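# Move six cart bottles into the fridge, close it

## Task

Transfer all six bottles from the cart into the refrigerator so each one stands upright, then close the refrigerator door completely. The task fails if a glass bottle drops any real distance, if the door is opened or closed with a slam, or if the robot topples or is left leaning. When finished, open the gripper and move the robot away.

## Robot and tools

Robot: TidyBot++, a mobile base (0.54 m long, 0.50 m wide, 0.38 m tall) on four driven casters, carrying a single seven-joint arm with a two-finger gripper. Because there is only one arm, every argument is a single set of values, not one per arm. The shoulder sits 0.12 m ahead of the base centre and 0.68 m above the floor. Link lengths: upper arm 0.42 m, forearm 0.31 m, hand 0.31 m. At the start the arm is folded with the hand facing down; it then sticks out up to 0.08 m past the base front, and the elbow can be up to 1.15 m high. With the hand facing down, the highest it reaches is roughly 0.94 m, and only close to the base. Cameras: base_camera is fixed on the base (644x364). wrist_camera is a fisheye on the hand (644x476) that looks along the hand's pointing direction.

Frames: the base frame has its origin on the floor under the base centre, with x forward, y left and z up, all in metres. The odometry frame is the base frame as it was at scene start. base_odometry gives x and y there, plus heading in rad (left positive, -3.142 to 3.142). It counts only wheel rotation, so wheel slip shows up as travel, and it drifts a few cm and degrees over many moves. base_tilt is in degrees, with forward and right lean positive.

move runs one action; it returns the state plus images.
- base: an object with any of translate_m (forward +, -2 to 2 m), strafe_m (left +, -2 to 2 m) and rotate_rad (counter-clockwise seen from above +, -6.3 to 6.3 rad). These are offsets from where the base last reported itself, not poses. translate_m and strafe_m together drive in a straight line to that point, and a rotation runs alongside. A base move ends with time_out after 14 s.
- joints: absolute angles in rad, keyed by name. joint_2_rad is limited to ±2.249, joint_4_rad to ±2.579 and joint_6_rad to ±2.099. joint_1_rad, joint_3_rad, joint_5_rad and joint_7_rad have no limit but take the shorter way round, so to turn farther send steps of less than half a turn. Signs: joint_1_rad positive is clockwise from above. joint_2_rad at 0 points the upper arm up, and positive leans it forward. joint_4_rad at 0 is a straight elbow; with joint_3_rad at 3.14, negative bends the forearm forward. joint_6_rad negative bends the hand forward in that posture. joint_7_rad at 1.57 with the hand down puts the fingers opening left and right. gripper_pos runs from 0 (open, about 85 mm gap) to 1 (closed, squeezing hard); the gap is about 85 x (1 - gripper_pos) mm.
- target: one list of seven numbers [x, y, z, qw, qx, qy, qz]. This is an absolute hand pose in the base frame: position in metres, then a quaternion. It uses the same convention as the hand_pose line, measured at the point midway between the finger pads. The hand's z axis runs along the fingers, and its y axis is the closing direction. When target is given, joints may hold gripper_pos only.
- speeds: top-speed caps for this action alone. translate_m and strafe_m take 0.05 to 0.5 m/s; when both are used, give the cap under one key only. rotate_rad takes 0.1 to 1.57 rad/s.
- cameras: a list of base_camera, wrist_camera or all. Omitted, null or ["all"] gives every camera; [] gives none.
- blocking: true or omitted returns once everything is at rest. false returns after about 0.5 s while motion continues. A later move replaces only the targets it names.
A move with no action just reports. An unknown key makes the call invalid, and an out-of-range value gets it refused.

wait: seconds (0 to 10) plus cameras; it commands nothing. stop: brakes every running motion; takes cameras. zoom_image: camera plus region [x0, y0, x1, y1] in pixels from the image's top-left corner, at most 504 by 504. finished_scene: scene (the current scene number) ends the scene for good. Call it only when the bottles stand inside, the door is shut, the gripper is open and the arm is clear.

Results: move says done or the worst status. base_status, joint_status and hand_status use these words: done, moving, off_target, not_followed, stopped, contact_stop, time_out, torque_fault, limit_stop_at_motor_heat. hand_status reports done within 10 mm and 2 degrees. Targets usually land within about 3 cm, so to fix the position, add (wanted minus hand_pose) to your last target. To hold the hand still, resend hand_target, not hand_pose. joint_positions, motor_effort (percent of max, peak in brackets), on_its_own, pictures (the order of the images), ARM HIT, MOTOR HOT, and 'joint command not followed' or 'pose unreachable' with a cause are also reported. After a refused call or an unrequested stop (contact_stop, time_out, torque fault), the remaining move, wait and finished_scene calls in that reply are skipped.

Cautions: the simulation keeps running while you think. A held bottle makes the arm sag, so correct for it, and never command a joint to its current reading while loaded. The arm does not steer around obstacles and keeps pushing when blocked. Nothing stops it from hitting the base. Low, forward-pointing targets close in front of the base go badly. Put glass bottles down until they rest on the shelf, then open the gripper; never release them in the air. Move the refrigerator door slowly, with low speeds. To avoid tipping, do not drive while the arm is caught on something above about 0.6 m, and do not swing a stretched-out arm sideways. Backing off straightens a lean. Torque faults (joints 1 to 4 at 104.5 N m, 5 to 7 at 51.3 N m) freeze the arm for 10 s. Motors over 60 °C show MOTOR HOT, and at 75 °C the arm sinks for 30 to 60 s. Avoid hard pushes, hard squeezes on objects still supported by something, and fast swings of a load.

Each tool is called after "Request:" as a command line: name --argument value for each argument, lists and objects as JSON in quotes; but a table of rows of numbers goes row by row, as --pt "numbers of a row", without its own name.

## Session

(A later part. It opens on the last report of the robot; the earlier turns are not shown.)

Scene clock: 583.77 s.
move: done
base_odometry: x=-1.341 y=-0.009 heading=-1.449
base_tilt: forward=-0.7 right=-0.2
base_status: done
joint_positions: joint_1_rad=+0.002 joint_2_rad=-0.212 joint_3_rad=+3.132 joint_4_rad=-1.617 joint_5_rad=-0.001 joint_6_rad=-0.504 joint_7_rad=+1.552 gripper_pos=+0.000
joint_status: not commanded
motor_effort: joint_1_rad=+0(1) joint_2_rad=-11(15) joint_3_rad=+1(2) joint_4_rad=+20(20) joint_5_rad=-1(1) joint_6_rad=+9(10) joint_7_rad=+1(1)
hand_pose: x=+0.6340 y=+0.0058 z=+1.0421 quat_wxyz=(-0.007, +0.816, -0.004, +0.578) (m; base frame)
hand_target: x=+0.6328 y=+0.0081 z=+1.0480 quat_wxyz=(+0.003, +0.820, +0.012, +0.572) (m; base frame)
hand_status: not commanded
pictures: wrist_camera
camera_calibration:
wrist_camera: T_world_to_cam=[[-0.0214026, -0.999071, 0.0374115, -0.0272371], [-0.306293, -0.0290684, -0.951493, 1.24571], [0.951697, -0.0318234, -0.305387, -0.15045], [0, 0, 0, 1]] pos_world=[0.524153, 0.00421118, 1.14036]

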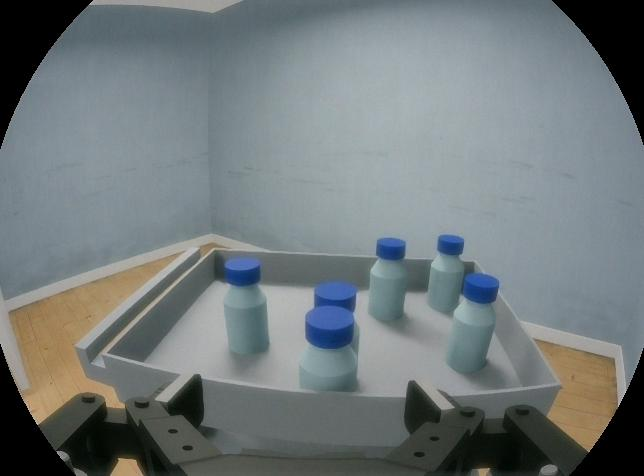

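Request:
move --base '{"translate_m": 0.13, "strafe_m": -0.024}' --joints '{"joint_2_rad": -0.27, "joint_4_rad": -2.0, "joint_6_rad": -0.15}' --cameras '["wrist_camera"]'

Scene clock: 637.40 s.
move: done
base_odometry: x=-1.349 y=-0.141 heading=-1.449
base_tilt: forward=-0.7 right=-0.2
base_status: done
joint_positions: joint_1_rad=+0.002 joint_2_rad=-0.225 joint_3_rad=+3.132 joint_4_rad=-1.960 joint_5_rad=-0.001 joint_6_rad=-0.191 joint_7_rad=+1.552 gripper_pos=+0.000
joint_status: all done
motor_effort: joint_1_rad=+0(2) joint_2_rad=-12(15) joint_3_rad=+1(3) joint_4_rad=+18(20) joint_5_rad=-1(1) joint_6_rad=+9(10) joint_7_rad=+0(1)
hand_pose: x=+0.6269 y=+0.0055 z=+0.9325 quat_wxyz=(-0.007, +0.821, -0.004, +0.571) (m; base frame)
hand_target: x=+0.6135 y=+0.0077 z=+0.9427 quat_wxyz=(+0.003, +0.807, +0.012, +0.590) (m; base frame)
hand_status: not commanded
pictures: wrist_camera
camera_calibration:
wrist_camera: T_world_to_cam=[[-0.0210478, -0.999055, 0.0380245, -0.0244027], [-0.32286, -0.0292032, -0.945996, 1.14451], [0.946213, -0.0321877, -0.32194, -0.158298], [0, 0, 0, 1]] pos_world=[0.518787, 0.00394849, 1.03267]

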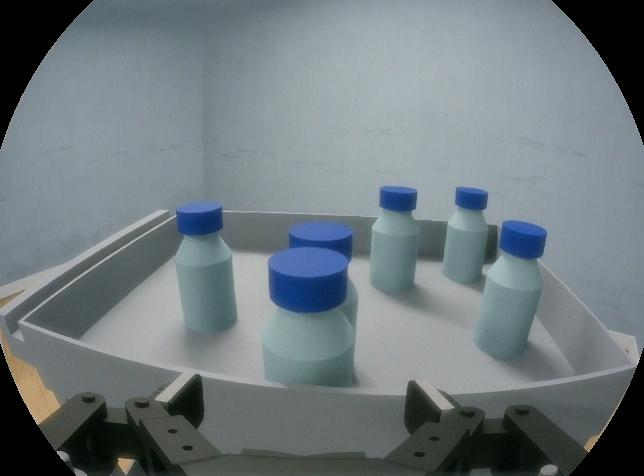

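Request:
move --base '{"translate_m": 0.10}' --speeds '{"translate_m": 0.2}' --cameras '["wrist_camera"]'

Scene clock: 652.97 s.
move: done
base_odometry: x=-1.337 y=-0.240 heading=-1.449
base_tilt: forward=-0.7 right=-0.2
base_status: done
joint_positions: joint_1_rad=+0.002 joint_2_rad=-0.237 joint_3_rad=+3.132 joint_4_rad=-1.960 joint_5_rad=-0.001 joint_6_rad=-0.188 joint_7_rad=+1.552 gripper_pos=+0.000
joint_status: not commanded
motor_effort: joint_1_rad=+0(1) joint_2_rad=-12(14) joint_3_rad=+1(3) joint_4_rad=+19(20) joint_5_rad=-1(1) joint_6_rad=+9(10) joint_7_rad=+1(1)
hand_pose: x=+0.6242 y=+0.0055 z=+0.9390 quat_wxyz=(-0.007, +0.817, -0.004, +0.577) (m; base frame)
hand_target: x=+0.6135 y=+0.0077 z=+0.9427 quat_wxyz=(+0.003, +0.807, +0.012, +0.590) (m; base frame)
hand_status: not commanded
pictures: wrist_camera
camera_calibration:
wrist_camera: T_world_to_cam=[[-0.0215853, -0.999055, 0.0377238, -0.024077], [-0.309315, -0.0292078, -0.950511, 1.14555], [0.950715, -0.0321856, -0.308393, -0.169264], [0, 0, 0, 1]] pos_world=[0.514739, 0.00395698, 1.03757]

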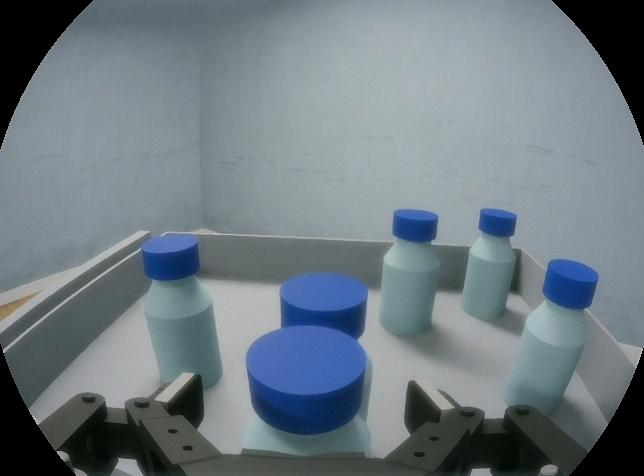

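Request:
move --base '{"translate_m": 0.02}' --speeds '{"translate_m": 0.1}' --joints '{"joint_2_rad": -0.18}' --cameras '["wrist_camera"]'

Scene clock: 668.67 s.
move: done
base_odometry: x=-1.335 y=-0.260 heading=-1.449
base_tilt: forward=-0.7 right=-0.2
base_status: done
joint_positions: joint_1_rad=+0.002 joint_2_rad=-0.191 joint_3_rad=+3.132 joint_4_rad=-1.965 joint_5_rad=-0.001 joint_6_rad=-0.185 joint_7_rad=+1.552 gripper_pos=+0.000
joint_status: all done
motor_effort: joint_1_rad=+0(1) joint_2_rad=-12(15) joint_3_rad=+1(2) joint_4_rad=+18(20) joint_5_rad=-1(1) joint_6_rad=+9(9) joint_7_rad=+0(1)
hand_pose: x=+0.6351 y=+0.0055 z=+0.9135 quat_wxyz=(-0.007, +0.830, -0.005, +0.557) (m; base frame)
hand_target: x=+0.6350 y=+0.0077 z=+0.8972 quat_wxyz=(+0.002, +0.833, +0.012, +0.553) (m; base frame)
hand_status: not commanded
pictures: wrist_camera
camera_calibration:
wrist_camera: T_world_to_cam=[[-0.0197718, -0.999058, 0.0386257, -0.0248873], [-0.354229, -0.0291273, -0.934705, 1.13875], [0.934949, -0.0321632, -0.35332, -0.136386], [0, 0, 0, 1]] pos_world=[0.530401, 0.0039183, 1.01717]

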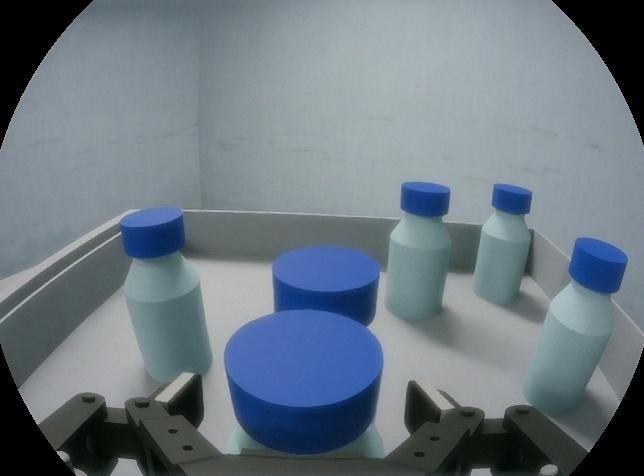

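Request:
move --joints '{"joint_2_rad": -0.24}' --cameras '[]'

Scene clock: 680.20 s.
move: done
base_odometry: x=-1.335 y=-0.260 heading=-1.449
base_tilt: forward=-0.7 right=-0.2
base_status: not commanded
joint_positions: joint_1_rad=+0.002 joint_2_rad=-0.205 joint_3_rad=+3.132 joint_4_rad=-1.965 joint_5_rad=-0.001 joint_6_rad=-0.185 joint_7_rad=+1.552 gripper_pos=+0.000
joint_status: all done
motor_effort: joint_1_rad=+1(1) joint_2_rad=-12(14) joint_3_rad=+1(2) joint_4_rad=+19(20) joint_5_rad=-1(1) joint_6_rad=+9(9) joint_7_rad=+0(1)
hand_pose: x=+0.6318 y=+0.0055 z=+0.9206 quat_wxyz=(-0.007, +0.826, -0.004, +0.563) (m; base frame)
hand_target: x=+0.6211 y=+0.0077 z=+0.9278 quat_wxyz=(+0.003, +0.816, +0.012, +0.578) (m; base frame)
hand_status: not commanded
pictures: none
No camera images: "cameras" was empty.

Request:
move --joints '{"gripper_pos": 0.5}' --cameras '["wrist_camera"]'

Scene clock: 683.53 s.
move: off_target
base_odometry: x=-1.335 y=-0.260 heading=-1.449
base_tilt: forward=-0.7 right=-0.2
base_status: not commanded
joint_positions: joint_1_rad=+0.002 joint_2_rad=-0.205 joint_3_rad=+3.132 joint_4_rad=-1.965 joint_5_rad=-0.001 joint_6_rad=-0.184 joint_7_rad=+1.552 gripper_pos=+0.433
joint_status: gripper_pos off_target (ended at +0.433, target +0.500)
motor_effort: joint_1_rad=+0(1) joint_2_rad=-11(12) joint_3_rad=+2(2) joint_4_rad=+19(20) joint_5_rad=-1(1) joint_6_rad=+9(10) joint_7_rad=+0(1)
hand_pose: x=+0.6317 y=+0.0055 z=+0.9209 quat_wxyz=(-0.007, +0.826, -0.004, +0.563) (m; base frame)
hand_target: x=+0.6211 y=+0.0077 z=+0.9278 quat_wxyz=(+0.003, +0.816, +0.012, +0.578) (m; base frame)
hand_status: not commanded
pictures: wrist_camera
camera_calibration:
wrist_camera: T_world_to_cam=[[-0.0203402, -0.999057, 0.0383581, -0.0246315], [-0.340388, -0.0291541, -0.939833, 1.14051], [0.940065, -0.0321731, -0.339474, -0.146524], [0, 0, 0, 1]] pos_world=[0.525457, 0.00392819, 1.02309]

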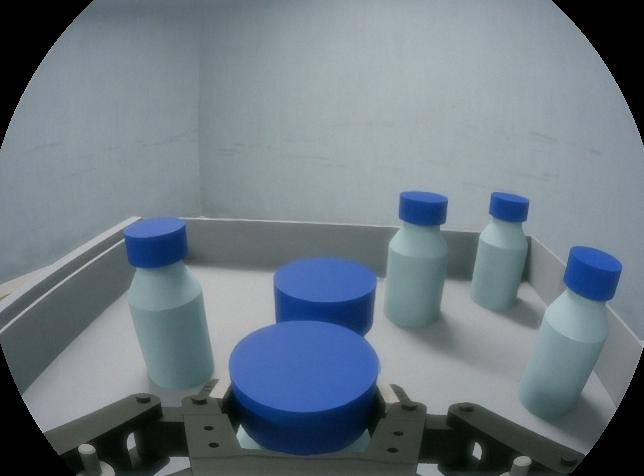

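Request:
move --joints '{"joint_2_rad": -0.258, "joint_4_rad": -1.824, "joint_6_rad": -0.345, "gripper_pos": 0.53}' --cameras '["wrist_camera"]'

Scene clock: 700.93 s.
move: off_target
base_odometry: x=-1.335 y=-0.260 heading=-1.449
base_tilt: forward=-0.7 right=-0.2
base_status: not commanded
joint_positions: joint_1_rad=+0.002 joint_2_rad=-0.206 joint_3_rad=+3.132 joint_4_rad=-1.888 joint_5_rad=-0.001 joint_6_rad=-0.309 joint_7_rad=+1.552 gripper_pos=+0.433
joint_status: joint_4_rad off_target (ended at -1.888, target -1.824); gripper_pos off_target (ended at +0.433, target +0.530); the others done
motor_effort: joint_1_rad=+0(1) joint_2_rad=-15(16) joint_3_rad=+1(2) joint_4_rad=+22(23) joint_5_rad=-1(1) joint_6_rad=+12(13) joint_7_rad=+0(1)
hand_pose: x=+0.6295 y=+0.0055 z=+0.9320 quat_wxyz=(-0.006, +0.839, -0.005, +0.544) (m; base frame)
hand_target: x=+0.6193 y=+0.0079 z=+0.9862 quat_wxyz=(+0.003, +0.817, +0.012, +0.577) (m; base frame)
hand_status: not commanded
pictures: wrist_camera
camera_calibration:
wrist_camera: T_world_to_cam=[[-0.0185369, -0.999045, 0.039572, -0.0273312], [-0.383339, -0.0294526, -0.923138, 1.16172], [0.923422, -0.0322817, -0.382427, -0.0902554], [0, 0, 0, 1]] pos_world=[0.528169, 0.00399693, 1.03899]

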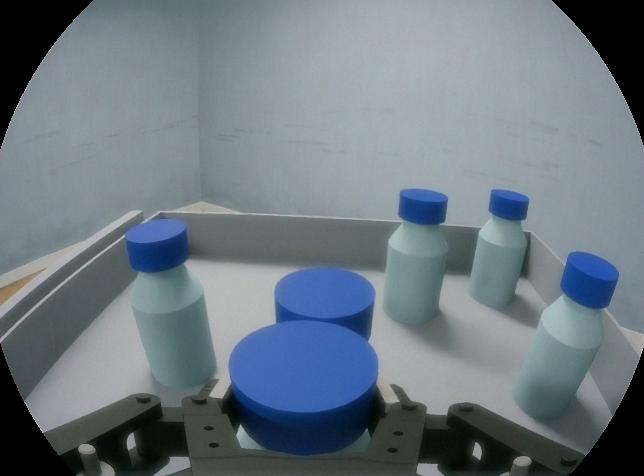

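Request:
move --joints '{"joint_2_rad": -0.27, "joint_4_rad": -1.64, "joint_6_rad": -0.53}' --cameras '[]'

Request:
move --joints '{"joint_2_rad": -0.285, "joint_4_rad": -1.435, "joint_6_rad": -0.74}' --cameras '["wrist_camera"]'

Scene clock: 708.73 s.
move: done
base_odometry: x=-1.335 y=-0.260 heading=-1.449
base_tilt: forward=-0.7 right=-0.2
base_status: not commanded
joint_positions: joint_1_rad=+0.002 joint_2_rad=-0.210 joint_3_rad=+3.132 joint_4_rad=-1.699 joint_5_rad=-0.001 joint_6_rad=-0.491 joint_7_rad=+1.552 gripper_pos=+0.433
joint_status: all done
motor_effort: joint_1_rad=+0(1) joint_2_rad=-14(16) joint_3_rad=+1(2) joint_4_rad=+22(24) joint_5_rad=-1(1) joint_6_rad=+11(13) joint_7_rad=+0(1)
hand_pose: x=+0.6299 y=+0.0057 z=+0.9953 quat_wxyz=(-0.007, +0.836, -0.004, +0.549) (m; base frame)
hand_target: x=+0.6092 y=+0.0080 z=+1.0493 quat_wxyz=(+0.003, +0.813, +0.012, +0.582) (m; base frame)
hand_status: not commanded
pictures: none
No camera images: "cameras" was empty.

Scene clock: 710.23 s.
move: done
base_odometry: x=-1.335 y=-0.260 heading=-1.449
base_tilt: forward=-0.7 right=-0.2
base_status: not commanded
joint_positions: joint_1_rad=+0.002 joint_2_rad=-0.227 joint_3_rad=+3.132 joint_4_rad=-1.494 joint_5_rad=-0.001 joint_6_rad=-0.701 joint_7_rad=+1.552 gripper_pos=+0.433
joint_status: all done
motor_effort: joint_1_rad=+0(1) joint_2_rad=-13(16) joint_3_rad=+2(2) joint_4_rad=+22(25) joint_5_rad=-1(1) joint_6_rad=+12(13) joint_7_rad=+0(1)
hand_pose: x=+0.6111 y=+0.0058 z=+1.0656 quat_wxyz=(-0.007, +0.833, -0.004, +0.554) (m; base frame)
hand_target: x=+0.5830 y=+0.0079 z=+1.1163 quat_wxyz=(+0.003, +0.810, +0.012, +0.586) (m; base frame)
hand_status: not commanded
pictures: wrist_camera
camera_calibration:
wrist_camera: T_world_to_cam=[[-0.0191422, -0.999048, 0.0391987, -0.0319315], [-0.361922, -0.0296231, -0.931737, 1.27402], [0.932012, -0.0320224, -0.361011, -0.0501838], [0, 0, 0, 1]] pos_world=[0.507258, 0.00423245, 1.17019]

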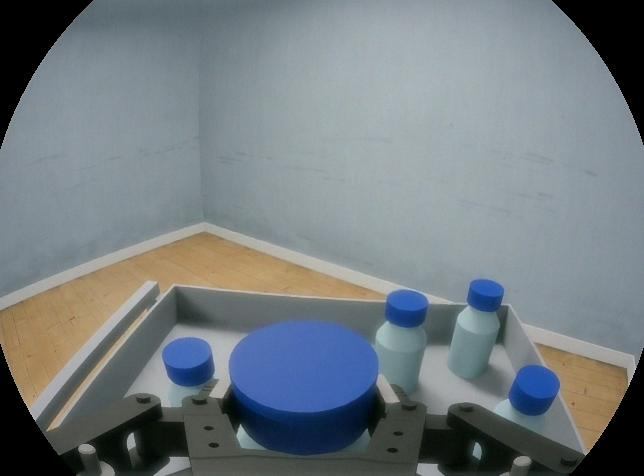

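Request:
move --base '{"translate_m": 0.611, "strafe_m": 1.3815, "rotate_rad": 0.926}' --speeds '{"rotate_rad": 0.6}' --joints '{"joint_2_rad": -0.16, "joint_4_rad": -1.272, "joint_6_rad": -0.826}' --cameras '["wrist_camera"]'

Scene clock: 772.87 s.
move: done
base_odometry: x=+0.110 y=-0.700 heading=-0.522
base_tilt: forward=-0.7 right=-0.2
base_status: done
joint_positions: joint_1_rad=+0.003 joint_2_rad=-0.160 joint_3_rad=+3.132 joint_4_rad=-1.331 joint_5_rad=-0.001 joint_6_rad=-0.790 joint_7_rad=+1.552 gripper_pos=+0.433
joint_status: all done
motor_effort: joint_1_rad=+0(2) joint_2_rad=-15(18) joint_3_rad=+1(4) joint_4_rad=+21(23) joint_5_rad=-1(3) joint_6_rad=+12(13) joint_7_rad=+0(1)
hand_pose: x=+0.6291 y=+0.0057 z=+1.1013 quat_wxyz=(-0.007, +0.831, -0.004, +0.557) (m; base frame)
hand_target: x=+0.6242 y=+0.0079 z=+1.1246 quat_wxyz=(+0.002, +0.824, +0.012, +0.566) (m; base frame)
hand_status: not commanded
pictures: wrist_camera
camera_calibration:
wrist_camera: T_world_to_cam=[[-0.019421, -0.99907, 0.0385017, -0.0320968], [-0.355559, -0.0290901, -0.934201, 1.31249], [0.934452, -0.0318327, -0.354663, -0.0626556], [0, 0, 0, 1]] pos_world=[0.524592, 0.00411893, 1.20514]

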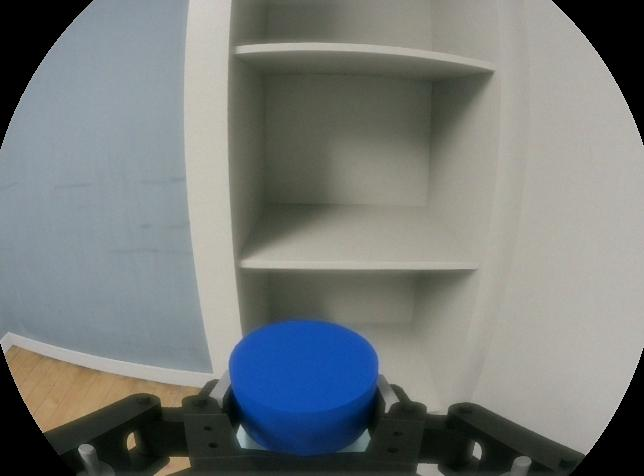

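Request:
move --base '{"translate_m": 0.5, "rotate_rad": 0.04}' --speeds '{"translate_m": 0.3}' --joints '{"joint_2_rad": 0.285, "joint_4_rad": -0.826, "joint_6_rad": -0.826}' --cameras '["wrist_camera"]'

Scene clock: 821.27 s.
move: off_target
base_odometry: x=+0.544 y=-0.949 heading=-0.481
base_tilt: forward=-0.7 right=-0.2
base_status: done
joint_positions: joint_1_rad=+0.000 joint_2_rad=+0.293 joint_3_rad=+3.126 joint_4_rad=-0.889 joint_5_rad=-0.001 joint_6_rad=-0.796 joint_7_rad=+1.552 gripper_pos=+0.433
joint_status: joint_4_rad off_target (ended at -0.889, target -0.826); the others done
motor_effort: joint_1_rad=+0(4) joint_2_rad=-31(34) joint_3_rad=+0(5) joint_4_rad=+21(23) joint_5_rad=-1(2) joint_6_rad=+12(14) joint_7_rad=+0(1)
hand_pose: x=+0.8172 y=+0.0099 z=+1.0803 quat_wxyz=(-0.011, +0.836, -0.003, +0.549) (m; base frame)
hand_target: x=+0.8095 y=+0.0076 z=+1.1137 quat_wxyz=(+0.000, +0.824, +0.011, +0.567) (m; base frame)
hand_status: not commanded
pictures: wrist_camera
camera_calibration:
wrist_camera: T_world_to_cam=[[-0.0112679, -0.999392, 0.033, -0.0242223], [-0.371811, -0.0264483, -0.927931, 1.36637], [0.92824, -0.0227256, -0.371287, -0.22278], [0, 0, 0, 1]] pos_world=[0.714551, 0.0068676, 1.18598]

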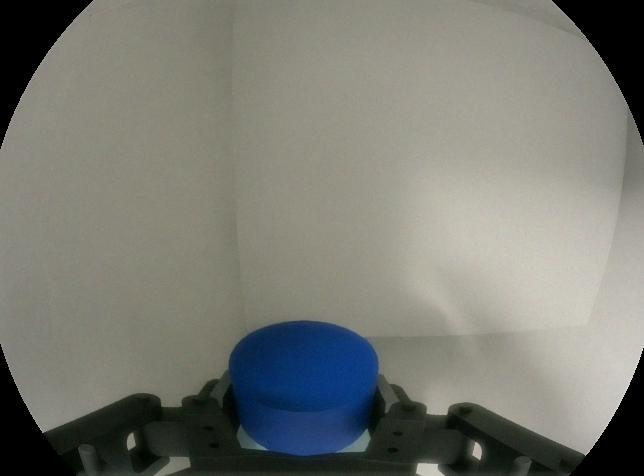

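Request:
move --base '{"translate_m": 0.08, "strafe_m": -0.037}' --speeds '{"translate_m": 0.2}' --joints '{"joint_2_rad": 0.225, "joint_4_rad": -1.0, "joint_6_rad": -0.65}' --cameras '["wrist_camera"]'

Scene clock: 841.40 s.
move: done
base_odometry: x=+0.598 y=-1.019 heading=-0.481
base_tilt: forward=-0.7 right=-0.2
base_status: done
joint_positions: joint_1_rad=+0.000 joint_2_rad=+0.293 joint_3_rad=+3.126 joint_4_rad=-0.974 joint_5_rad=-0.001 joint_6_rad=-0.698 joint_7_rad=+1.552 gripper_pos=+0.433
joint_status: all done
motor_effort: joint_1_rad=+1(4) joint_2_rad=-31(35) joint_3_rad=+1(3) joint_4_rad=+22(22) joint_5_rad=-1(2) joint_6_rad=+11(13) joint_7_rad=+0(1)
hand_pose: x=+0.8277 y=+0.0104 z=+1.0592 quat_wxyz=(-0.011, +0.832, -0.003, +0.555) (m; base frame)
hand_target: x=+0.8054 y=+0.0080 z=+1.1053 quat_wxyz=(+0.001, +0.806, +0.011, +0.592) (m; base frame)
hand_status: not commanded
pictures: wrist_camera
camera_calibration:
wrist_camera: T_world_to_cam=[[-0.0113928, -0.999402, 0.0326405, -0.0223769], [-0.359386, -0.026369, -0.932817, 1.34558], [0.93312, -0.0223579, -0.35887, -0.257537], [0, 0, 0, 1]] pos_world=[0.723639, 0.00735994, 1.16348]

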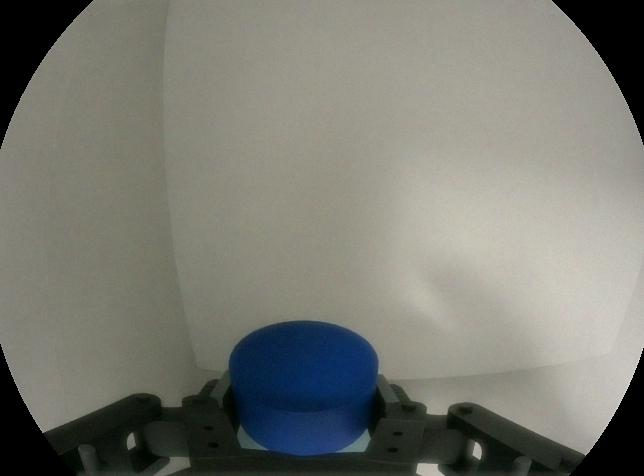

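Request:
move --joints '{"joint_4_rad": -1.035, "joint_6_rad": -0.605}' --cameras '[]'

Scene clock: 855.03 s.
move: done
base_odometry: x=+0.598 y=-1.019 heading=-0.481
base_tilt: forward=-0.7 right=-0.2
base_status: not commanded
joint_positions: joint_1_rad=+0.000 joint_2_rad=+0.292 joint_3_rad=+3.126 joint_4_rad=-1.001 joint_5_rad=-0.001 joint_6_rad=-0.646 joint_7_rad=+1.552 gripper_pos=+0.433
joint_status: all done
motor_effort: joint_1_rad=+0(1) joint_2_rad=-30(31) joint_3_rad=+1(1) joint_4_rad=+21(21) joint_5_rad=-1(1) joint_6_rad=+11(13) joint_7_rad=+0(1)
hand_pose: x=+0.8326 y=+0.0105 z=+1.0587 quat_wxyz=(-0.012, +0.825, -0.003, +0.565) (m; base frame)
hand_target: x=+0.8099 y=+0.0081 z=+1.0979 quat_wxyz=(+0.001, +0.803, +0.011, +0.596) (m; base frame)
hand_status: not commanded
pictures: none
No camera images: "cameras" was empty.

Request:
move --joints '{"joint_4_rad": -1.085, "joint_6_rad": -0.56}' --cameras '["wrist_camera"]'

Scene clock: 859.93 s.
move: done
base_odometry: x=+0.598 y=-1.019 heading=-0.481
base_tilt: forward=-0.7 right=-0.2
base_status: not commanded
joint_positions: joint_1_rad=+0.000 joint_2_rad=+0.281 joint_3_rad=+3.126 joint_4_rad=-1.040 joint_5_rad=-0.001 joint_6_rad=-0.596 joint_7_rad=+1.552 gripper_pos=+0.433
joint_status: all done
motor_effort: joint_1_rad=+0(1) joint_2_rad=-27(30) joint_3_rad=+1(1) joint_4_rad=+18(20) joint_5_rad=-1(1) joint_6_rad=+9(10) joint_7_rad=+0(0)
hand_pose: x=+0.8329 y=+0.0106 z=+1.0584 quat_wxyz=(-0.012, +0.818, -0.003, +0.575) (m; base frame)
hand_target: x=+0.8139 y=+0.0082 z=+1.0813 quat_wxyz=(+0.001, +0.805, +0.011, +0.594) (m; base frame)
hand_status: not commanded
pictures: wrist_camera
camera_calibration:
wrist_camera: T_world_to_cam=[[-0.0131699, -0.999417, 0.0314839, -0.0194225], [-0.314037, -0.0257593, -0.949061, 1.32609], [0.94932, -0.0223861, -0.313514, -0.324153], [0, 0, 0, 1]] pos_world=[0.72391, 0.00749143, 1.15752]

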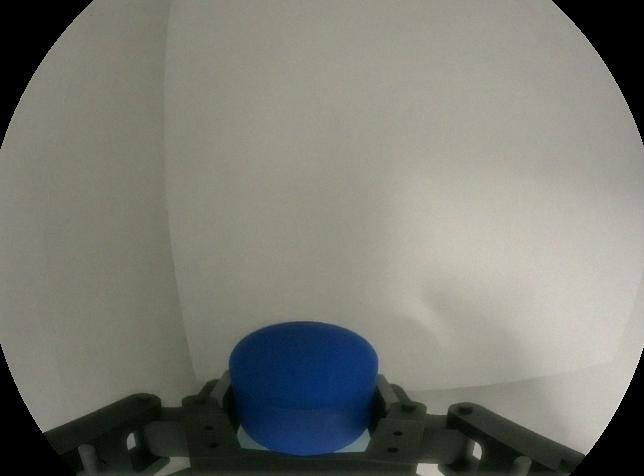

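Request:
move --joints '{"gripper_pos": 0.15}' --cameras '["wrist_camera"]'

Scene clock: 870.00 s.
move: done
base_odometry: x=+0.598 y=-1.019 heading=-0.481
base_tilt: forward=-0.7 right=-0.2
base_status: not commanded
joint_positions: joint_1_rad=+0.000 joint_2_rad=+0.281 joint_3_rad=+3.126 joint_4_rad=-1.043 joint_5_rad=-0.001 joint_6_rad=-0.596 joint_7_rad=+1.552 gripper_pos=+0.150
joint_status: all done
motor_effort: joint_1_rad=+0(1) joint_2_rad=-27(28) joint_3_rad=+1(1) joint_4_rad=+18(20) joint_5_rad=-1(2) joint_6_rad=+9(9) joint_7_rad=+0(1)
hand_pose: x=+0.8328 y=+0.0106 z=+1.0565 quat_wxyz=(-0.012, +0.819, -0.003, +0.573) (m; base frame)
hand_target: x=+0.8139 y=+0.0082 z=+1.0813 quat_wxyz=(+0.001, +0.805, +0.011, +0.594) (m; base frame)
hand_status: not commanded
pictures: wrist_camera
camera_calibration:
wrist_camera: T_world_to_cam=[[-0.0130575, -0.999416, 0.0315721, -0.0195447], [-0.317019, -0.0258081, -0.948068, 1.32571], [0.948329, -0.0223884, -0.316497, -0.320681], [0, 0, 0, 1]] pos_world=[0.724132, 0.00750122, 1.15599]

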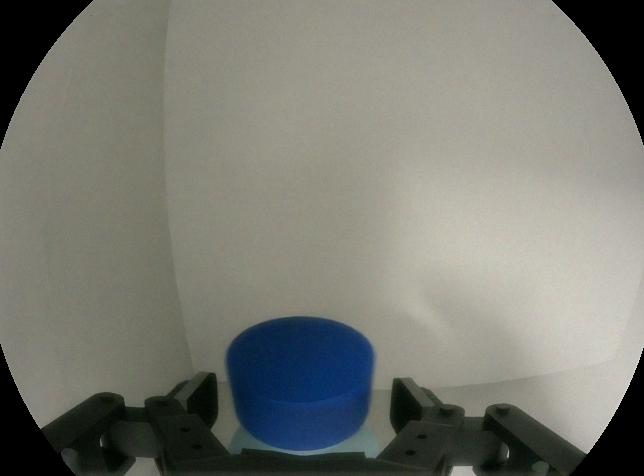

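Request:
move --base '{"translate_m": -0.35}' --speeds '{"translate_m": 0.25}' --cameras '["wrist_camera"]'

Scene clock: 885.83 s.
move: done
base_odometry: x=+0.287 y=-0.857 heading=-0.480
base_tilt: forward=-0.7 right=-0.2
base_status: done
joint_positions: joint_1_rad=-0.001 joint_2_rad=+0.274 joint_3_rad=+3.126 joint_4_rad=-1.044 joint_5_rad=-0.001 joint_6_rad=-0.595 joint_7_rad=+1.552 gripper_pos=+0.150
joint_status: not commanded
motor_effort: joint_1_rad=+1(3) joint_2_rad=-27(31) joint_3_rad=+1(2) joint_4_rad=+19(20) joint_5_rad=-1(1) joint_6_rad=+9(10) joint_7_rad=+0(1)
hand_pose: x=+0.8303 y=+0.0108 z=+1.0605 quat_wxyz=(-0.012, +0.817, -0.003, +0.576) (m; base frame)
hand_target: x=+0.8139 y=+0.0082 z=+1.0813 quat_wxyz=(+0.001, +0.805, +0.011, +0.594) (m; base frame)
hand_status: not commanded
pictures: wrist_camera
camera_calibration:
wrist_camera: T_world_to_cam=[[-0.0128562, -0.999421, 0.0315053, -0.0195265], [-0.311493, -0.0259371, -0.949895, 1.32611], [0.950162, -0.0220257, -0.310979, -0.324439], [0, 0, 0, 1]] pos_world=[0.721091, 0.00773422, 1.15938]

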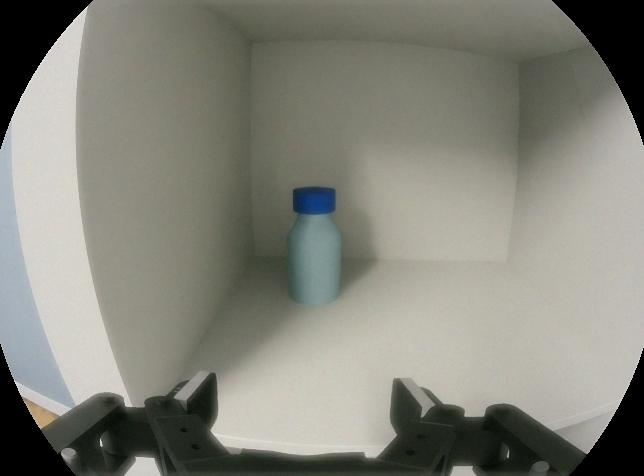

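Request:
move --base '{"strafe_m": -0.32}' --speeds '{"strafe_m": 0.1}' --joints '{"joint_2_rad": -0.26, "joint_4_rad": -1.66, "joint_6_rad": -0.46, "gripper_pos": 0.0}' --cameras '["wrist_camera"]'

Scene clock: 914.97 s.
move: time_out
base_odometry: x=+0.255 y=-0.918 heading=-0.479
base_tilt: forward=-0.7 right=-0.2
base_status: strafe_m time_out (by the wheels' count: -0.069 of -0.320)
joint_positions: joint_1_rad=+0.002 joint_2_rad=-0.222 joint_3_rad=+3.131 joint_4_rad=-1.619 joint_5_rad=-0.001 joint_6_rad=-0.498 joint_7_rad=+1.552 gripper_pos=+0.000
joint_status: all done
motor_effort: joint_1_rad=+0(8) joint_2_rad=-12(29) joint_3_rad=+2(8) joint_4_rad=+18(20) joint_5_rad=-1(3) joint_6_rad=+9(10) joint_7_rad=+0(1)
hand_pose: x=+0.6308 y=+0.0067 z=+1.0477 quat_wxyz=(-0.007, +0.812, -0.004, +0.584) (m; base frame)
hand_target: x=+0.6188 y=+0.0081 z=+1.0530 quat_wxyz=(+0.003, +0.802, +0.012, +0.598) (m; base frame)
hand_status: not commanded
pictures: wrist_camera
camera_calibration:
wrist_camera: T_world_to_cam=[[-0.0204759, -0.999084, 0.0375649, -0.0274227], [-0.293168, -0.0299213, -0.955592, 1.24612], [0.955842, -0.0305794, -0.292287, -0.162085], [0, 0, 0, 1]] pos_world=[0.519689, 0.00493147, 1.14444]

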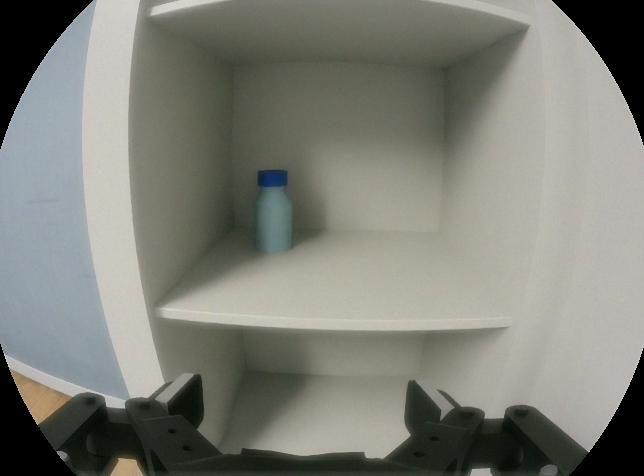

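Request:
move --base '{"strafe_m": 0.1}' --cameras '[]'

Scene clock: 975.70 s.
move: done
base_odometry: x=+0.301 y=-0.829 heading=-0.478
base_tilt: forward=-0.7 right=-0.2
base_status: done
joint_positions: joint_1_rad=+0.002 joint_2_rad=-0.223 joint_3_rad=+3.131 joint_4_rad=-1.619 joint_5_rad=-0.001 joint_6_rad=-0.498 joint_7_rad=+1.552 gripper_pos=+0.000
joint_status: not commanded
motor_effort: joint_1_rad=+1(2) joint_2_rad=-11(13) joint_3_rad=+2(4) joint_4_rad=+19(20) joint_5_rad=-1(1) joint_6_rad=+8(10) joint_7_rad=+0(1)
hand_pose: x=+0.6307 y=+0.0069 z=+1.0479 quat_wxyz=(-0.007, +0.812, -0.003, +0.584) (m; base frame)
hand_target: x=+0.6188 y=+0.0081 z=+1.0530 quat_wxyz=(+0.003, +0.802, +0.012, +0.598) (m; base frame)
hand_status: not commanded
pictures: none
No camera images: "cameras" was empty.

Request:
move --base '{"translate_m": -1.772, "strafe_m": -0.178, "rotate_rad": -0.971}' --speeds '{"rotate_rad": 0.35}' --cameras '["wrist_camera"]'

Scene clock: 987.37 s.
move: done
base_odometry: x=-1.354 y=-0.172 heading=-1.450
base_tilt: forward=-0.7 right=-0.2
base_status: done
joint_positions: joint_1_rad=+0.002 joint_2_rad=-0.226 joint_3_rad=+3.132 joint_4_rad=-1.619 joint_5_rad=-0.001 joint_6_rad=-0.496 joint_7_rad=+1.552 gripper_pos=+0.000
joint_status: not commanded
motor_effort: joint_1_rad=+0(3) joint_2_rad=-11(16) joint_3_rad=+1(5) joint_4_rad=+19(20) joint_5_rad=-1(2) joint_6_rad=+9(10) joint_7_rad=+0(1)
hand_pose: x=+0.6295 y=+0.0062 z=+1.0499 quat_wxyz=(-0.007, +0.810, -0.004, +0.586) (m; base frame)
hand_target: x=+0.6188 y=+0.0081 z=+1.0530 quat_wxyz=(+0.003, +0.802, +0.012, +0.598) (m; base frame)
hand_status: not commanded
pictures: wrist_camera
camera_calibration:
wrist_camera: T_world_to_cam=[[-0.0213515, -0.999077, 0.0372857, -0.027095], [-0.288294, -0.0295574, -0.957086, 1.24629], [0.957304, -0.0311844, -0.287397, -0.166281], [0, 0, 0, 1]] pos_world=[0.517902, 0.00458181, 1.14603]

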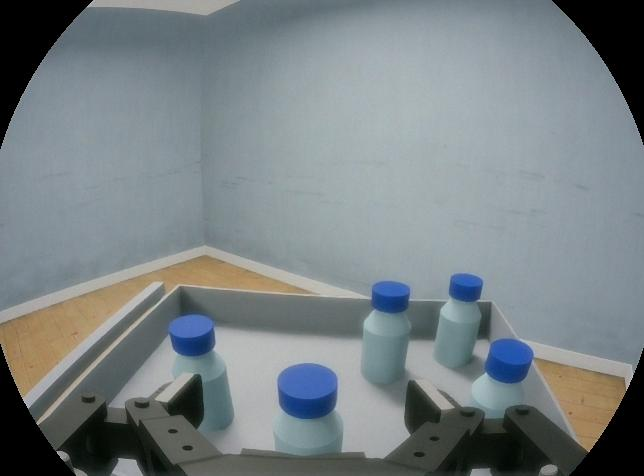

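Request:
move --base '{"translate_m": 0.1}' --speeds '{"translate_m": 0.25}' --joints '{"joint_2_rad": -0.19, "joint_4_rad": -1.998, "joint_6_rad": -0.136}' --cameras '["wrist_camera"]'

Scene clock: 1005.97 s.
move: done
base_odometry: x=-1.342 y=-0.271 heading=-1.450
base_tilt: forward=-0.7 right=-0.2
base_status: done
joint_positions: joint_1_rad=+0.002 joint_2_rad=-0.205 joint_3_rad=+3.132 joint_4_rad=-1.958 joint_5_rad=-0.001 joint_6_rad=-0.178 joint_7_rad=+1.552 gripper_pos=+0.000
joint_status: all done
motor_effort: joint_1_rad=+0(1) joint_2_rad=-12(16) joint_3_rad=+2(2) joint_4_rad=+19(21) joint_5_rad=-1(1) joint_6_rad=+8(10) joint_7_rad=+0(1)
hand_pose: x=+0.6337 y=+0.0059 z=+0.9274 quat_wxyz=(-0.007, +0.822, -0.004, +0.569) (m; base frame)
hand_target: x=+0.6348 y=+0.0077 z=+0.9076 quat_wxyz=(+0.003, +0.826, +0.012, +0.564) (m; base frame)
hand_status: not commanded
pictures: wrist_camera
camera_calibration:
wrist_camera: T_world_to_cam=[[-0.0200479, -0.999067, 0.0382444, -0.0244753], [-0.326906, -0.0295992, -0.944593, 1.14318], [0.944844, -0.0314394, -0.326008, -0.161753], [0, 0, 0, 1]] pos_world=[0.526054, 0.00429927, 1.02804]

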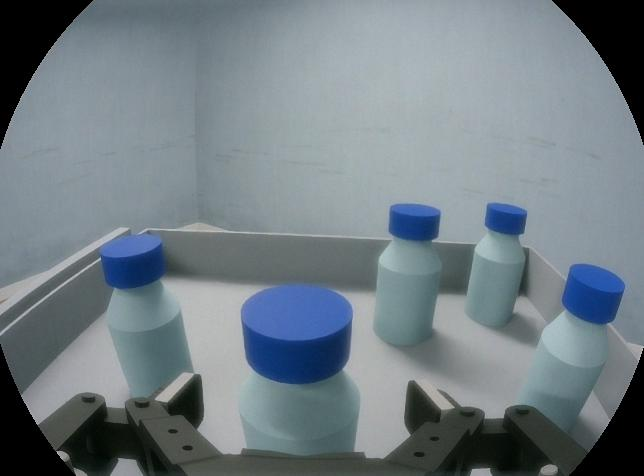

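Request:
move --base '{"translate_m": 0.05, "strafe_m": 0.005}' --speeds '{"translate_m": 0.15}' --cameras '[]'

Request:
move --joints '{"gripper_pos": 0.53}' --cameras '["wrist_camera"]'

Scene clock: 1014.87 s.
move: done
base_odometry: x=-1.331 y=-0.321 heading=-1.451
base_tilt: forward=-0.7 right=-0.2
base_status: done
joint_positions: joint_1_rad=+0.002 joint_2_rad=-0.200 joint_3_rad=+3.132 joint_4_rad=-1.958 joint_5_rad=-0.001 joint_6_rad=-0.174 joint_7_rad=+1.552 gripper_pos=+0.000
joint_status: not commanded
motor_effort: joint_1_rad=+0(1) joint_2_rad=-12(15) joint_3_rad=+1(2) joint_4_rad=+18(20) joint_5_rad=-1(1) joint_6_rad=+9(10) joint_7_rad=+0(1)
hand_pose: x=+0.6353 y=+0.0059 z=+0.9258 quat_wxyz=(-0.007, +0.822, -0.004, +0.569) (m; base frame)
hand_target: x=+0.6348 y=+0.0077 z=+0.9076 quat_wxyz=(+0.003, +0.826, +0.012, +0.564) (m; base frame)
hand_status: not commanded
pictures: none
No camera images: "cameras" was empty.

Scene clock: 1015.70 s.
move: off_target
base_odometry: x=-1.331 y=-0.321 heading=-1.451
base_tilt: forward=-0.7 right=-0.2
base_status: not commanded
joint_positions: joint_1_rad=+0.002 joint_2_rad=-0.200 joint_3_rad=+3.132 joint_4_rad=-1.958 joint_5_rad=-0.001 joint_6_rad=-0.172 joint_7_rad=+1.552 gripper_pos=+0.428
joint_status: gripper_pos off_target (ended at +0.428, target +0.530)
motor_effort: joint_1_rad=+0(1) joint_2_rad=-10(12) joint_3_rad=+1(2) joint_4_rad=+19(20) joint_5_rad=-1(1) joint_6_rad=+9(10) joint_7_rad=+1(1)
hand_pose: x=+0.6354 y=+0.0059 z=+0.9261 quat_wxyz=(-0.007, +0.822, -0.004, +0.569) (m; base frame)
hand_target: x=+0.6348 y=+0.0077 z=+0.9076 quat_wxyz=(+0.003, +0.826, +0.012, +0.564) (m; base frame)
hand_status: not commanded
pictures: wrist_camera
camera_calibration:
wrist_camera: T_world_to_cam=[[-0.0200314, -0.999069, 0.0382042, -0.0243605], [-0.327155, -0.0295583, -0.944508, 1.14258], [0.944758, -0.0314186, -0.326259, -0.16352], [0, 0, 0, 1]] pos_world=[0.5278, 0.00429733, 1.02676]

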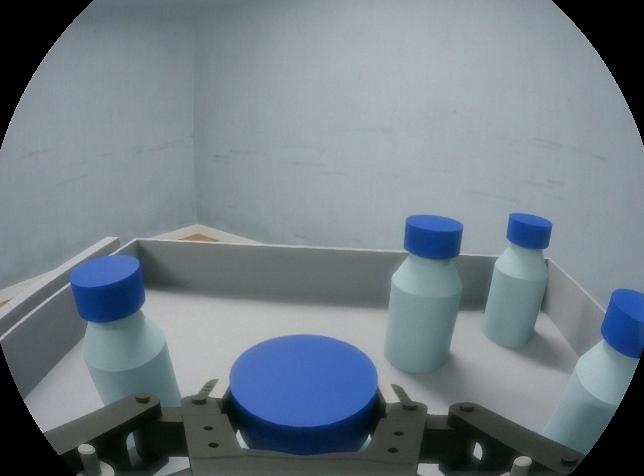

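Request:
move --joints '{"joint_2_rad": -0.27, "joint_4_rad": -1.66, "joint_6_rad": -0.51}' --cameras '[]'

Request:
move --joints '{"joint_2_rad": -0.22, "joint_4_rad": -1.34, "joint_6_rad": -0.82}' --cameras '["wrist_camera"]'

Scene clock: 1042.07 s.
move: off_target
base_odometry: x=-1.331 y=-0.321 heading=-1.451
base_tilt: forward=-0.7 right=-0.2
base_status: not commanded
joint_positions: joint_1_rad=+0.002 joint_2_rad=-0.202 joint_3_rad=+3.132 joint_4_rad=-1.729 joint_5_rad=-0.001 joint_6_rad=-0.477 joint_7_rad=+1.552 gripper_pos=+0.428
joint_status: joint_4_rad off_target (ended at -1.729, target -1.660); the others done
motor_effort: joint_1_rad=+0(1) joint_2_rad=-16(17) joint_3_rad=+1(2) joint_4_rad=+24(25) joint_5_rad=-1(1) joint_6_rad=+13(14) joint_7_rad=+0(1)
hand_pose: x=+0.6311 y=+0.0061 z=+0.9774 quat_wxyz=(-0.007, +0.842, -0.004, +0.539) (m; base frame)
hand_target: x=+0.6104 y=+0.0080 z=+1.0432 quat_wxyz=(+0.003, +0.813, +0.012, +0.582) (m; base frame)
hand_status: not commanded
pictures: none
No camera images: "cameras" was empty.

Scene clock: 1043.70 s.
move: off_target
base_odometry: x=-1.331 y=-0.321 heading=-1.451
base_tilt: forward=-0.7 right=-0.2
base_status: not commanded
joint_positions: joint_1_rad=+0.002 joint_2_rad=-0.202 joint_3_rad=+3.132 joint_4_rad=-1.409 joint_5_rad=-0.001 joint_6_rad=-0.786 joint_7_rad=+1.552 gripper_pos=+0.428
joint_status: joint_4_rad off_target (ended at -1.409, target -1.340); the others done
motor_effort: joint_1_rad=+0(1) joint_2_rad=-15(17) joint_3_rad=+2(2) joint_4_rad=+22(26) joint_5_rad=-1(1) joint_6_rad=+13(14) joint_7_rad=+0(1)
hand_pose: x=+0.6122 y=+0.0061 z=+1.0781 quat_wxyz=(-0.007, +0.840, -0.004, +0.543) (m; base frame)
hand_target: x=+0.6003 y=+0.0079 z=+1.1170 quat_wxyz=(+0.003, +0.825, +0.012, +0.565) (m; base frame)
hand_status: not commanded
pictures: wrist_camera
camera_calibration:
wrist_camera: T_world_to_cam=[[-0.0173407, -0.999052, 0.039925, -0.0339175], [-0.385935, -0.0301483, -0.922033, 1.29032], [0.922363, -0.0313972, -0.385046, -0.0148889], [0, 0, 0, 1]] pos_world=[0.511122, 0.00454803, 1.18533]

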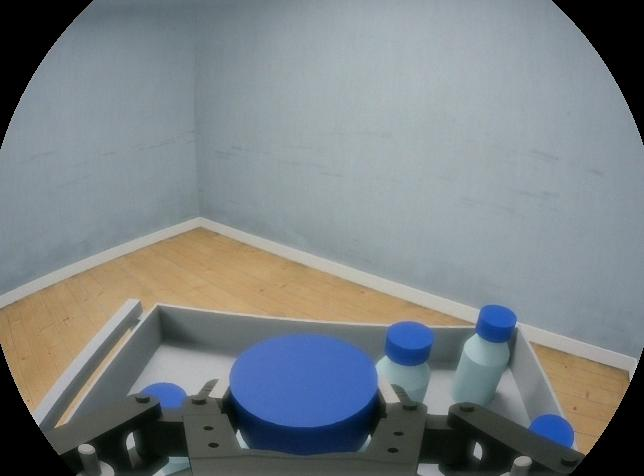

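Request:
move --base '{"translate_m": 0.543, "strafe_m": 1.364, "rotate_rad": 0.971}' --speeds '{"rotate_rad": 0.5}' --joints '{"joint_2_rad": -0.18, "joint_4_rad": -1.255}' --cameras '["wrist_camera"]'

Scene clock: 1053.00 s.
move: off_target
base_odometry: x=+0.088 y=-0.696 heading=-0.479
base_tilt: forward=-0.7 right=-0.2
base_status: done
joint_positions: joint_1_rad=+0.003 joint_2_rad=-0.173 joint_3_rad=+3.131 joint_4_rad=-1.320 joint_5_rad=-0.001 joint_6_rad=-0.795 joint_7_rad=+1.552 gripper_pos=+0.428
joint_status: joint_4_rad off_target (ended at -1.320, target -1.255); the others done
motor_effort: joint_1_rad=+0(3) joint_2_rad=-16(19) joint_3_rad=+2(4) joint_4_rad=+24(24) joint_5_rad=-1(3) joint_6_rad=+13(14) joint_7_rad=+0(1)
hand_pose: x=+0.6229 y=+0.0061 z=+1.1126 quat_wxyz=(-0.007, +0.825, -0.004, +0.564) (m; base frame)
hand_target: x=+0.6151 y=+0.0080 z=+1.1461 quat_wxyz=(+0.003, +0.812, +0.012, +0.584) (m; base frame)
hand_status: not commanded
pictures: wrist_camera
camera_calibration:
wrist_camera: T_world_to_cam=[[-0.0196146, -0.999068, 0.0384428, -0.0321412], [-0.338261, -0.0295516, -0.940588, 1.31723], [0.940848, -0.0314529, -0.337366, -0.0760118], [0, 0, 0, 1]] pos_world=[0.516453, 0.00442421, 1.21456]

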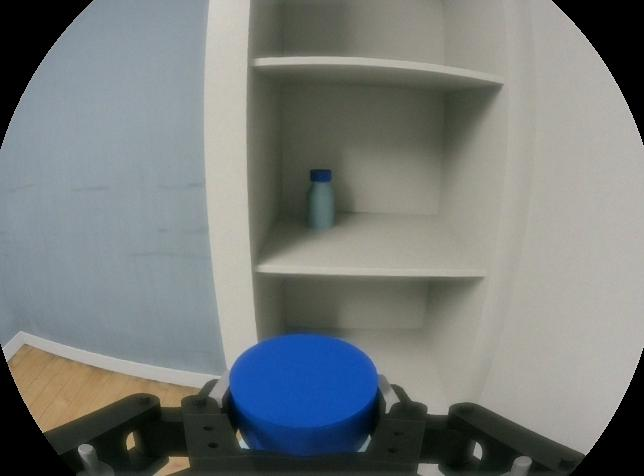

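Request:
move --base '{"translate_m": 0.6, "strafe_m": -0.055}' --speeds '{"translate_m": 0.3}' --joints '{"joint_1_rad": 0.194, "joint_2_rad": 0.31, "joint_4_rad": -0.776, "joint_6_rad": -0.725}' --cameras '["wrist_camera"]'

Scene clock: 1072.27 s.
move: off_target
base_odometry: x=+0.595 y=-1.021 heading=-0.478
base_tilt: forward=-0.7 right=-0.2
base_status: done
joint_positions: joint_1_rad=+0.181 joint_2_rad=+0.329 joint_3_rad=+3.131 joint_4_rad=-0.849 joint_5_rad=-0.001 joint_6_rad=-0.786 joint_7_rad=+1.552 gripper_pos=+0.428
joint_status: joint_4_rad off_target (ended at -0.849, target -0.776); the others done
motor_effort: joint_1_rad=+1(2) joint_2_rad=-33(37) joint_3_rad=+1(3) joint_4_rad=+23(25) joint_5_rad=-1(1) joint_6_rad=+13(15) joint_7_rad=+0(1)
hand_pose: x=+0.8222 y=-0.1210 z=+1.0816 quat_wxyz=(+0.040, +0.828, -0.080, +0.554) (m; base frame)
hand_target: x=+0.8158 y=-0.1293 z=+1.1550 quat_wxyz=(+0.060, +0.784, -0.066, +0.614) (m; base frame)
hand_status: not commanded
pictures: wrist_camera
camera_calibration:
wrist_camera: T_world_to_cam=[[-0.195525, -0.980117, 0.0337675, -0.00198152], [-0.356912, 0.0390455, -0.933321, 1.36749], [0.913446, -0.194539, -0.35745, -0.253522], [0, 0, 0, 1]] pos_world=[0.719266, -0.104657, 1.18576]

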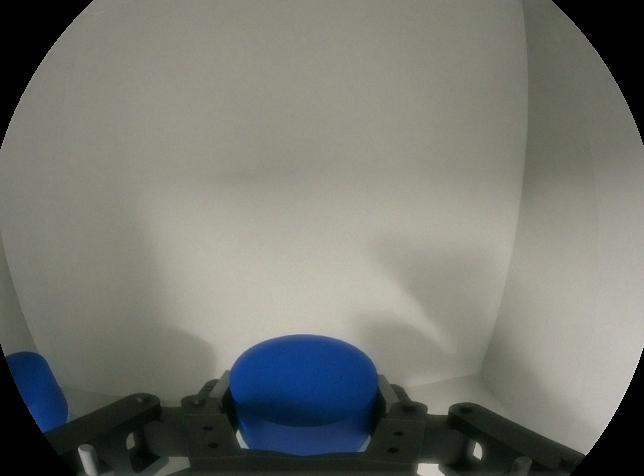

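Request:
move --joints '{"joint_4_rad": -0.975, "joint_6_rad": -0.615}' --cameras '[]'

Scene clock: 1081.30 s.
move: done
base_odometry: x=+0.595 y=-1.021 heading=-0.478
base_tilt: forward=-0.7 right=-0.2
base_status: not commanded
joint_positions: joint_1_rad=+0.181 joint_2_rad=+0.328 joint_3_rad=+3.131 joint_4_rad=-0.940 joint_5_rad=-0.001 joint_6_rad=-0.663 joint_7_rad=+1.552 gripper_pos=+0.428
joint_status: all done
motor_effort: joint_1_rad=+1(2) joint_2_rad=-28(36) joint_3_rad=+1(2) joint_4_rad=+20(23) joint_5_rad=-1(1) joint_6_rad=+11(14) joint_7_rad=+0(1)
hand_pose: x=+0.8355 y=-0.1233 z=+1.0641 quat_wxyz=(+0.042, +0.819, -0.079, +0.568) (m; base frame)
hand_target: x=+0.8313 y=-0.1318 z=+1.0706 quat_wxyz=(+0.057, +0.811, -0.068, +0.579) (m; base frame)
hand_status: not commanded
pictures: none
No camera images: "cameras" was empty.

Request:
move --joints '{"joint_4_rad": -1.015, "joint_6_rad": -0.58}' --cameras '[]'

Scene clock: 1084.43 s.
move: done
base_odometry: x=+0.595 y=-1.021 heading=-0.478
base_tilt: forward=-0.7 right=-0.2
base_status: not commanded
joint_positions: joint_1_rad=+0.181 joint_2_rad=+0.327 joint_3_rad=+3.131 joint_4_rad=-0.965 joint_5_rad=-0.001 joint_6_rad=-0.618 joint_7_rad=+1.552 gripper_pos=+0.428
joint_status: all done
motor_effort: joint_1_rad=+0(1) joint_2_rad=-23(28) joint_3_rad=+1(1) joint_4_rad=+18(19) joint_5_rad=-1(2) joint_6_rad=+10(11) joint_7_rad=+0(0)
hand_pose: x=+0.8392 y=-0.1239 z=+1.0637 quat_wxyz=(+0.042, +0.812, -0.078, +0.576) (m; base frame)
hand_target: x=+0.8341 y=-0.1323 z=+1.0570 quat_wxyz=(+0.056, +0.812, -0.068, +0.577) (m; base frame)
hand_status: not commanded
pictures: none
No camera images: "cameras" was empty.

Request:
move --joints '{"gripper_pos": 0.08}' --cameras '[]'

Request:
move --base '{"translate_m": -0.3, "strafe_m": 0.05}' --speeds '{"translate_m": 0.3}' --cameras '["wrist_camera"]'

Scene clock: 1093.00 s.
move: done
base_odometry: x=+0.595 y=-1.021 heading=-0.478
base_tilt: forward=-0.7 right=-0.2
base_status: not commanded
joint_positions: joint_1_rad=+0.181 joint_2_rad=+0.327 joint_3_rad=+3.131 joint_4_rad=-0.976 joint_5_rad=-0.001 joint_6_rad=-0.615 joint_7_rad=+1.552 gripper_pos=+0.080
joint_status: all done
motor_effort: joint_1_rad=+1(1) joint_2_rad=-28(30) joint_3_rad=+1(2) joint_4_rad=+19(19) joint_5_rad=-1(2) joint_6_rad=+9(11) joint_7_rad=+0(1)
hand_pose: x=+0.8393 y=-0.1240 z=+1.0578 quat_wxyz=(+0.042, +0.815, -0.078, +0.573) (m; base frame)
hand_target: x=+0.8341 y=-0.1323 z=+1.0570 quat_wxyz=(+0.056, +0.812, -0.068, +0.577) (m; base frame)
hand_status: not commanded
pictures: none
No camera images: "cameras" was empty.

Scene clock: 1094.93 s.
move: done
base_odometry: x=+0.352 y=-0.839 heading=-0.478
base_tilt: forward=-0.7 right=-0.2
base_status: done
joint_positions: joint_1_rad=+0.185 joint_2_rad=+0.326 joint_3_rad=+3.131 joint_4_rad=-0.977 joint_5_rad=-0.001 joint_6_rad=-0.614 joint_7_rad=+1.552 gripper_pos=+0.080
joint_status: not commanded
motor_effort: joint_1_rad=+0(5) joint_2_rad=-29(35) joint_3_rad=+1(2) joint_4_rad=+19(21) joint_5_rad=-1(2) joint_6_rad=+9(10) joint_7_rad=+1(1)
hand_pose: x=+0.8385 y=-0.1273 z=+1.0581 quat_wxyz=(+0.043, +0.814, -0.080, +0.573) (m; base frame)
hand_target: x=+0.8341 y=-0.1323 z=+1.0570 quat_wxyz=(+0.056, +0.812, -0.068, +0.577) (m; base frame)
hand_status: not commanded
pictures: wrist_camera
camera_calibration:
wrist_camera: T_world_to_cam=[[-0.201993, -0.978849, 0.0324469, 0.00279883], [-0.31333, 0.0331983, -0.949064, 1.33102], [0.927913, -0.201871, -0.313408, -0.337648], [0, 0, 0, 1]] pos_world=[0.73092, -0.109609, 1.15731]

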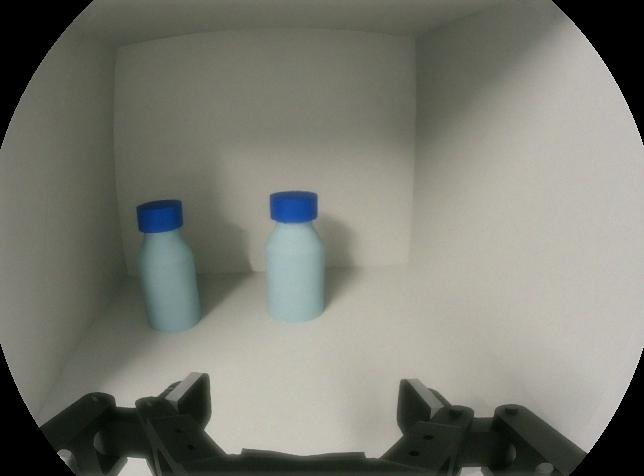

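Request:
move

Scene clock: 1154.47 s.
base_odometry: x=+0.352 y=-0.839 heading=-0.478
base_tilt: forward=-0.7 right=-0.2
base_status: done
joint_positions: joint_1_rad=+0.185 joint_2_rad=+0.326 joint_3_rad=+3.131 joint_4_rad=-0.977 joint_5_rad=-0.001 joint_6_rad=-0.614 joint_7_rad=+1.552 gripper_pos=+0.080
joint_status: not commanded
motor_effort: joint_1_rad=+1(5) joint_2_rad=-28(35) joint_3_rad=+1(2) joint_4_rad=+19(21) joint_5_rad=-1(2) joint_6_rad=+8(10) joint_7_rad=+0(1)
hand_pose: x=+0.8385 y=-0.1273 z=+1.0581 quat_wxyz=(+0.043, +0.814, -0.080, +0.573) (m; base frame)
hand_target: x=+0.8341 y=-0.1323 z=+1.0570 quat_wxyz=(+0.056, +0.812, -0.068, +0.577) (m; base frame)
hand_status: not commanded
pictures: base_camera, wrist_camera
camera_calibration:
wrist_camera: T_world_to_cam=[[-0.201993, -0.978849, 0.0324469, 0.00279883], [-0.31333, 0.0331983, -0.949064, 1.33102], [0.927913, -0.201871, -0.313408, -0.337648], [0, 0, 0, 1]] pos_world=[0.73092, -0.109609, 1.15731]

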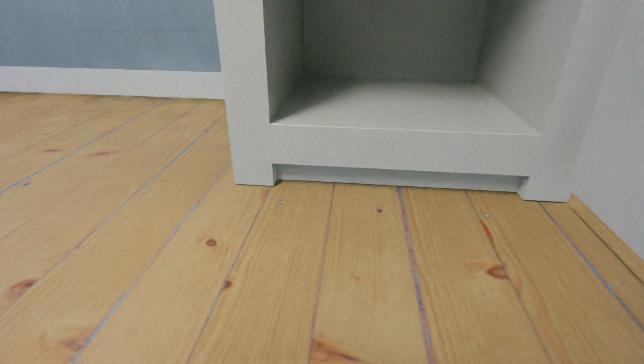

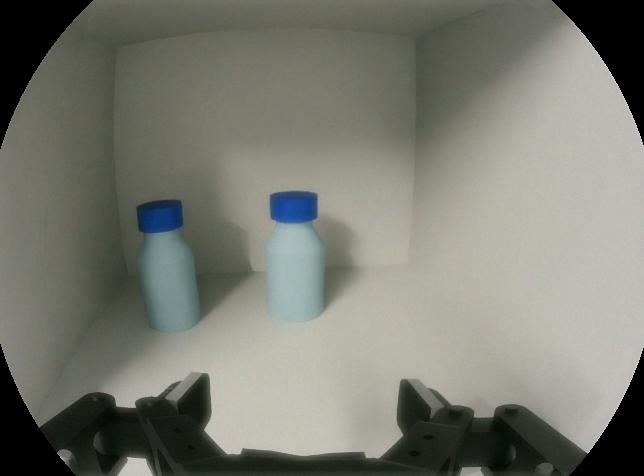

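Request:
move --base '{"translate_m": -0.15}' --joints '{"joint_1_rad": 0.0, "joint_2_rad": -0.26, "joint_4_rad": -1.66, "joint_6_rad": -0.46, "gripper_pos": 0.0}' --cameras '[]'

Scene clock: 1179.13 s.
move: done
base_odometry: x=+0.219 y=-0.769 heading=-0.478
base_tilt: forward=-0.7 right=-0.2
base_status: done
joint_positions: joint_1_rad=+0.018 joint_2_rad=-0.214 joint_3_rad=+3.131 joint_4_rad=-1.620 joint_5_rad=-0.001 joint_6_rad=-0.501 joint_7_rad=+1.552 gripper_pos=+0.000
joint_status: all done
motor_effort: joint_1_rad=+0(2) joint_2_rad=-12(33) joint_3_rad=+1(2) joint_4_rad=+19(21) joint_5_rad=-1(1) joint_6_rad=+8(10) joint_7_rad=+0(1)
hand_pose: x=+0.6334 y=-0.0015 z=+1.0425 quat_wxyz=(-0.003, +0.815, -0.010, +0.579) (m; base frame)
hand_target: x=+0.6188 y=+0.0081 z=+1.0530 quat_wxyz=(+0.003, +0.802, +0.012, +0.598) (m; base frame)
hand_status: not commanded
pictures: none
No camera images: "cameras" was empty.


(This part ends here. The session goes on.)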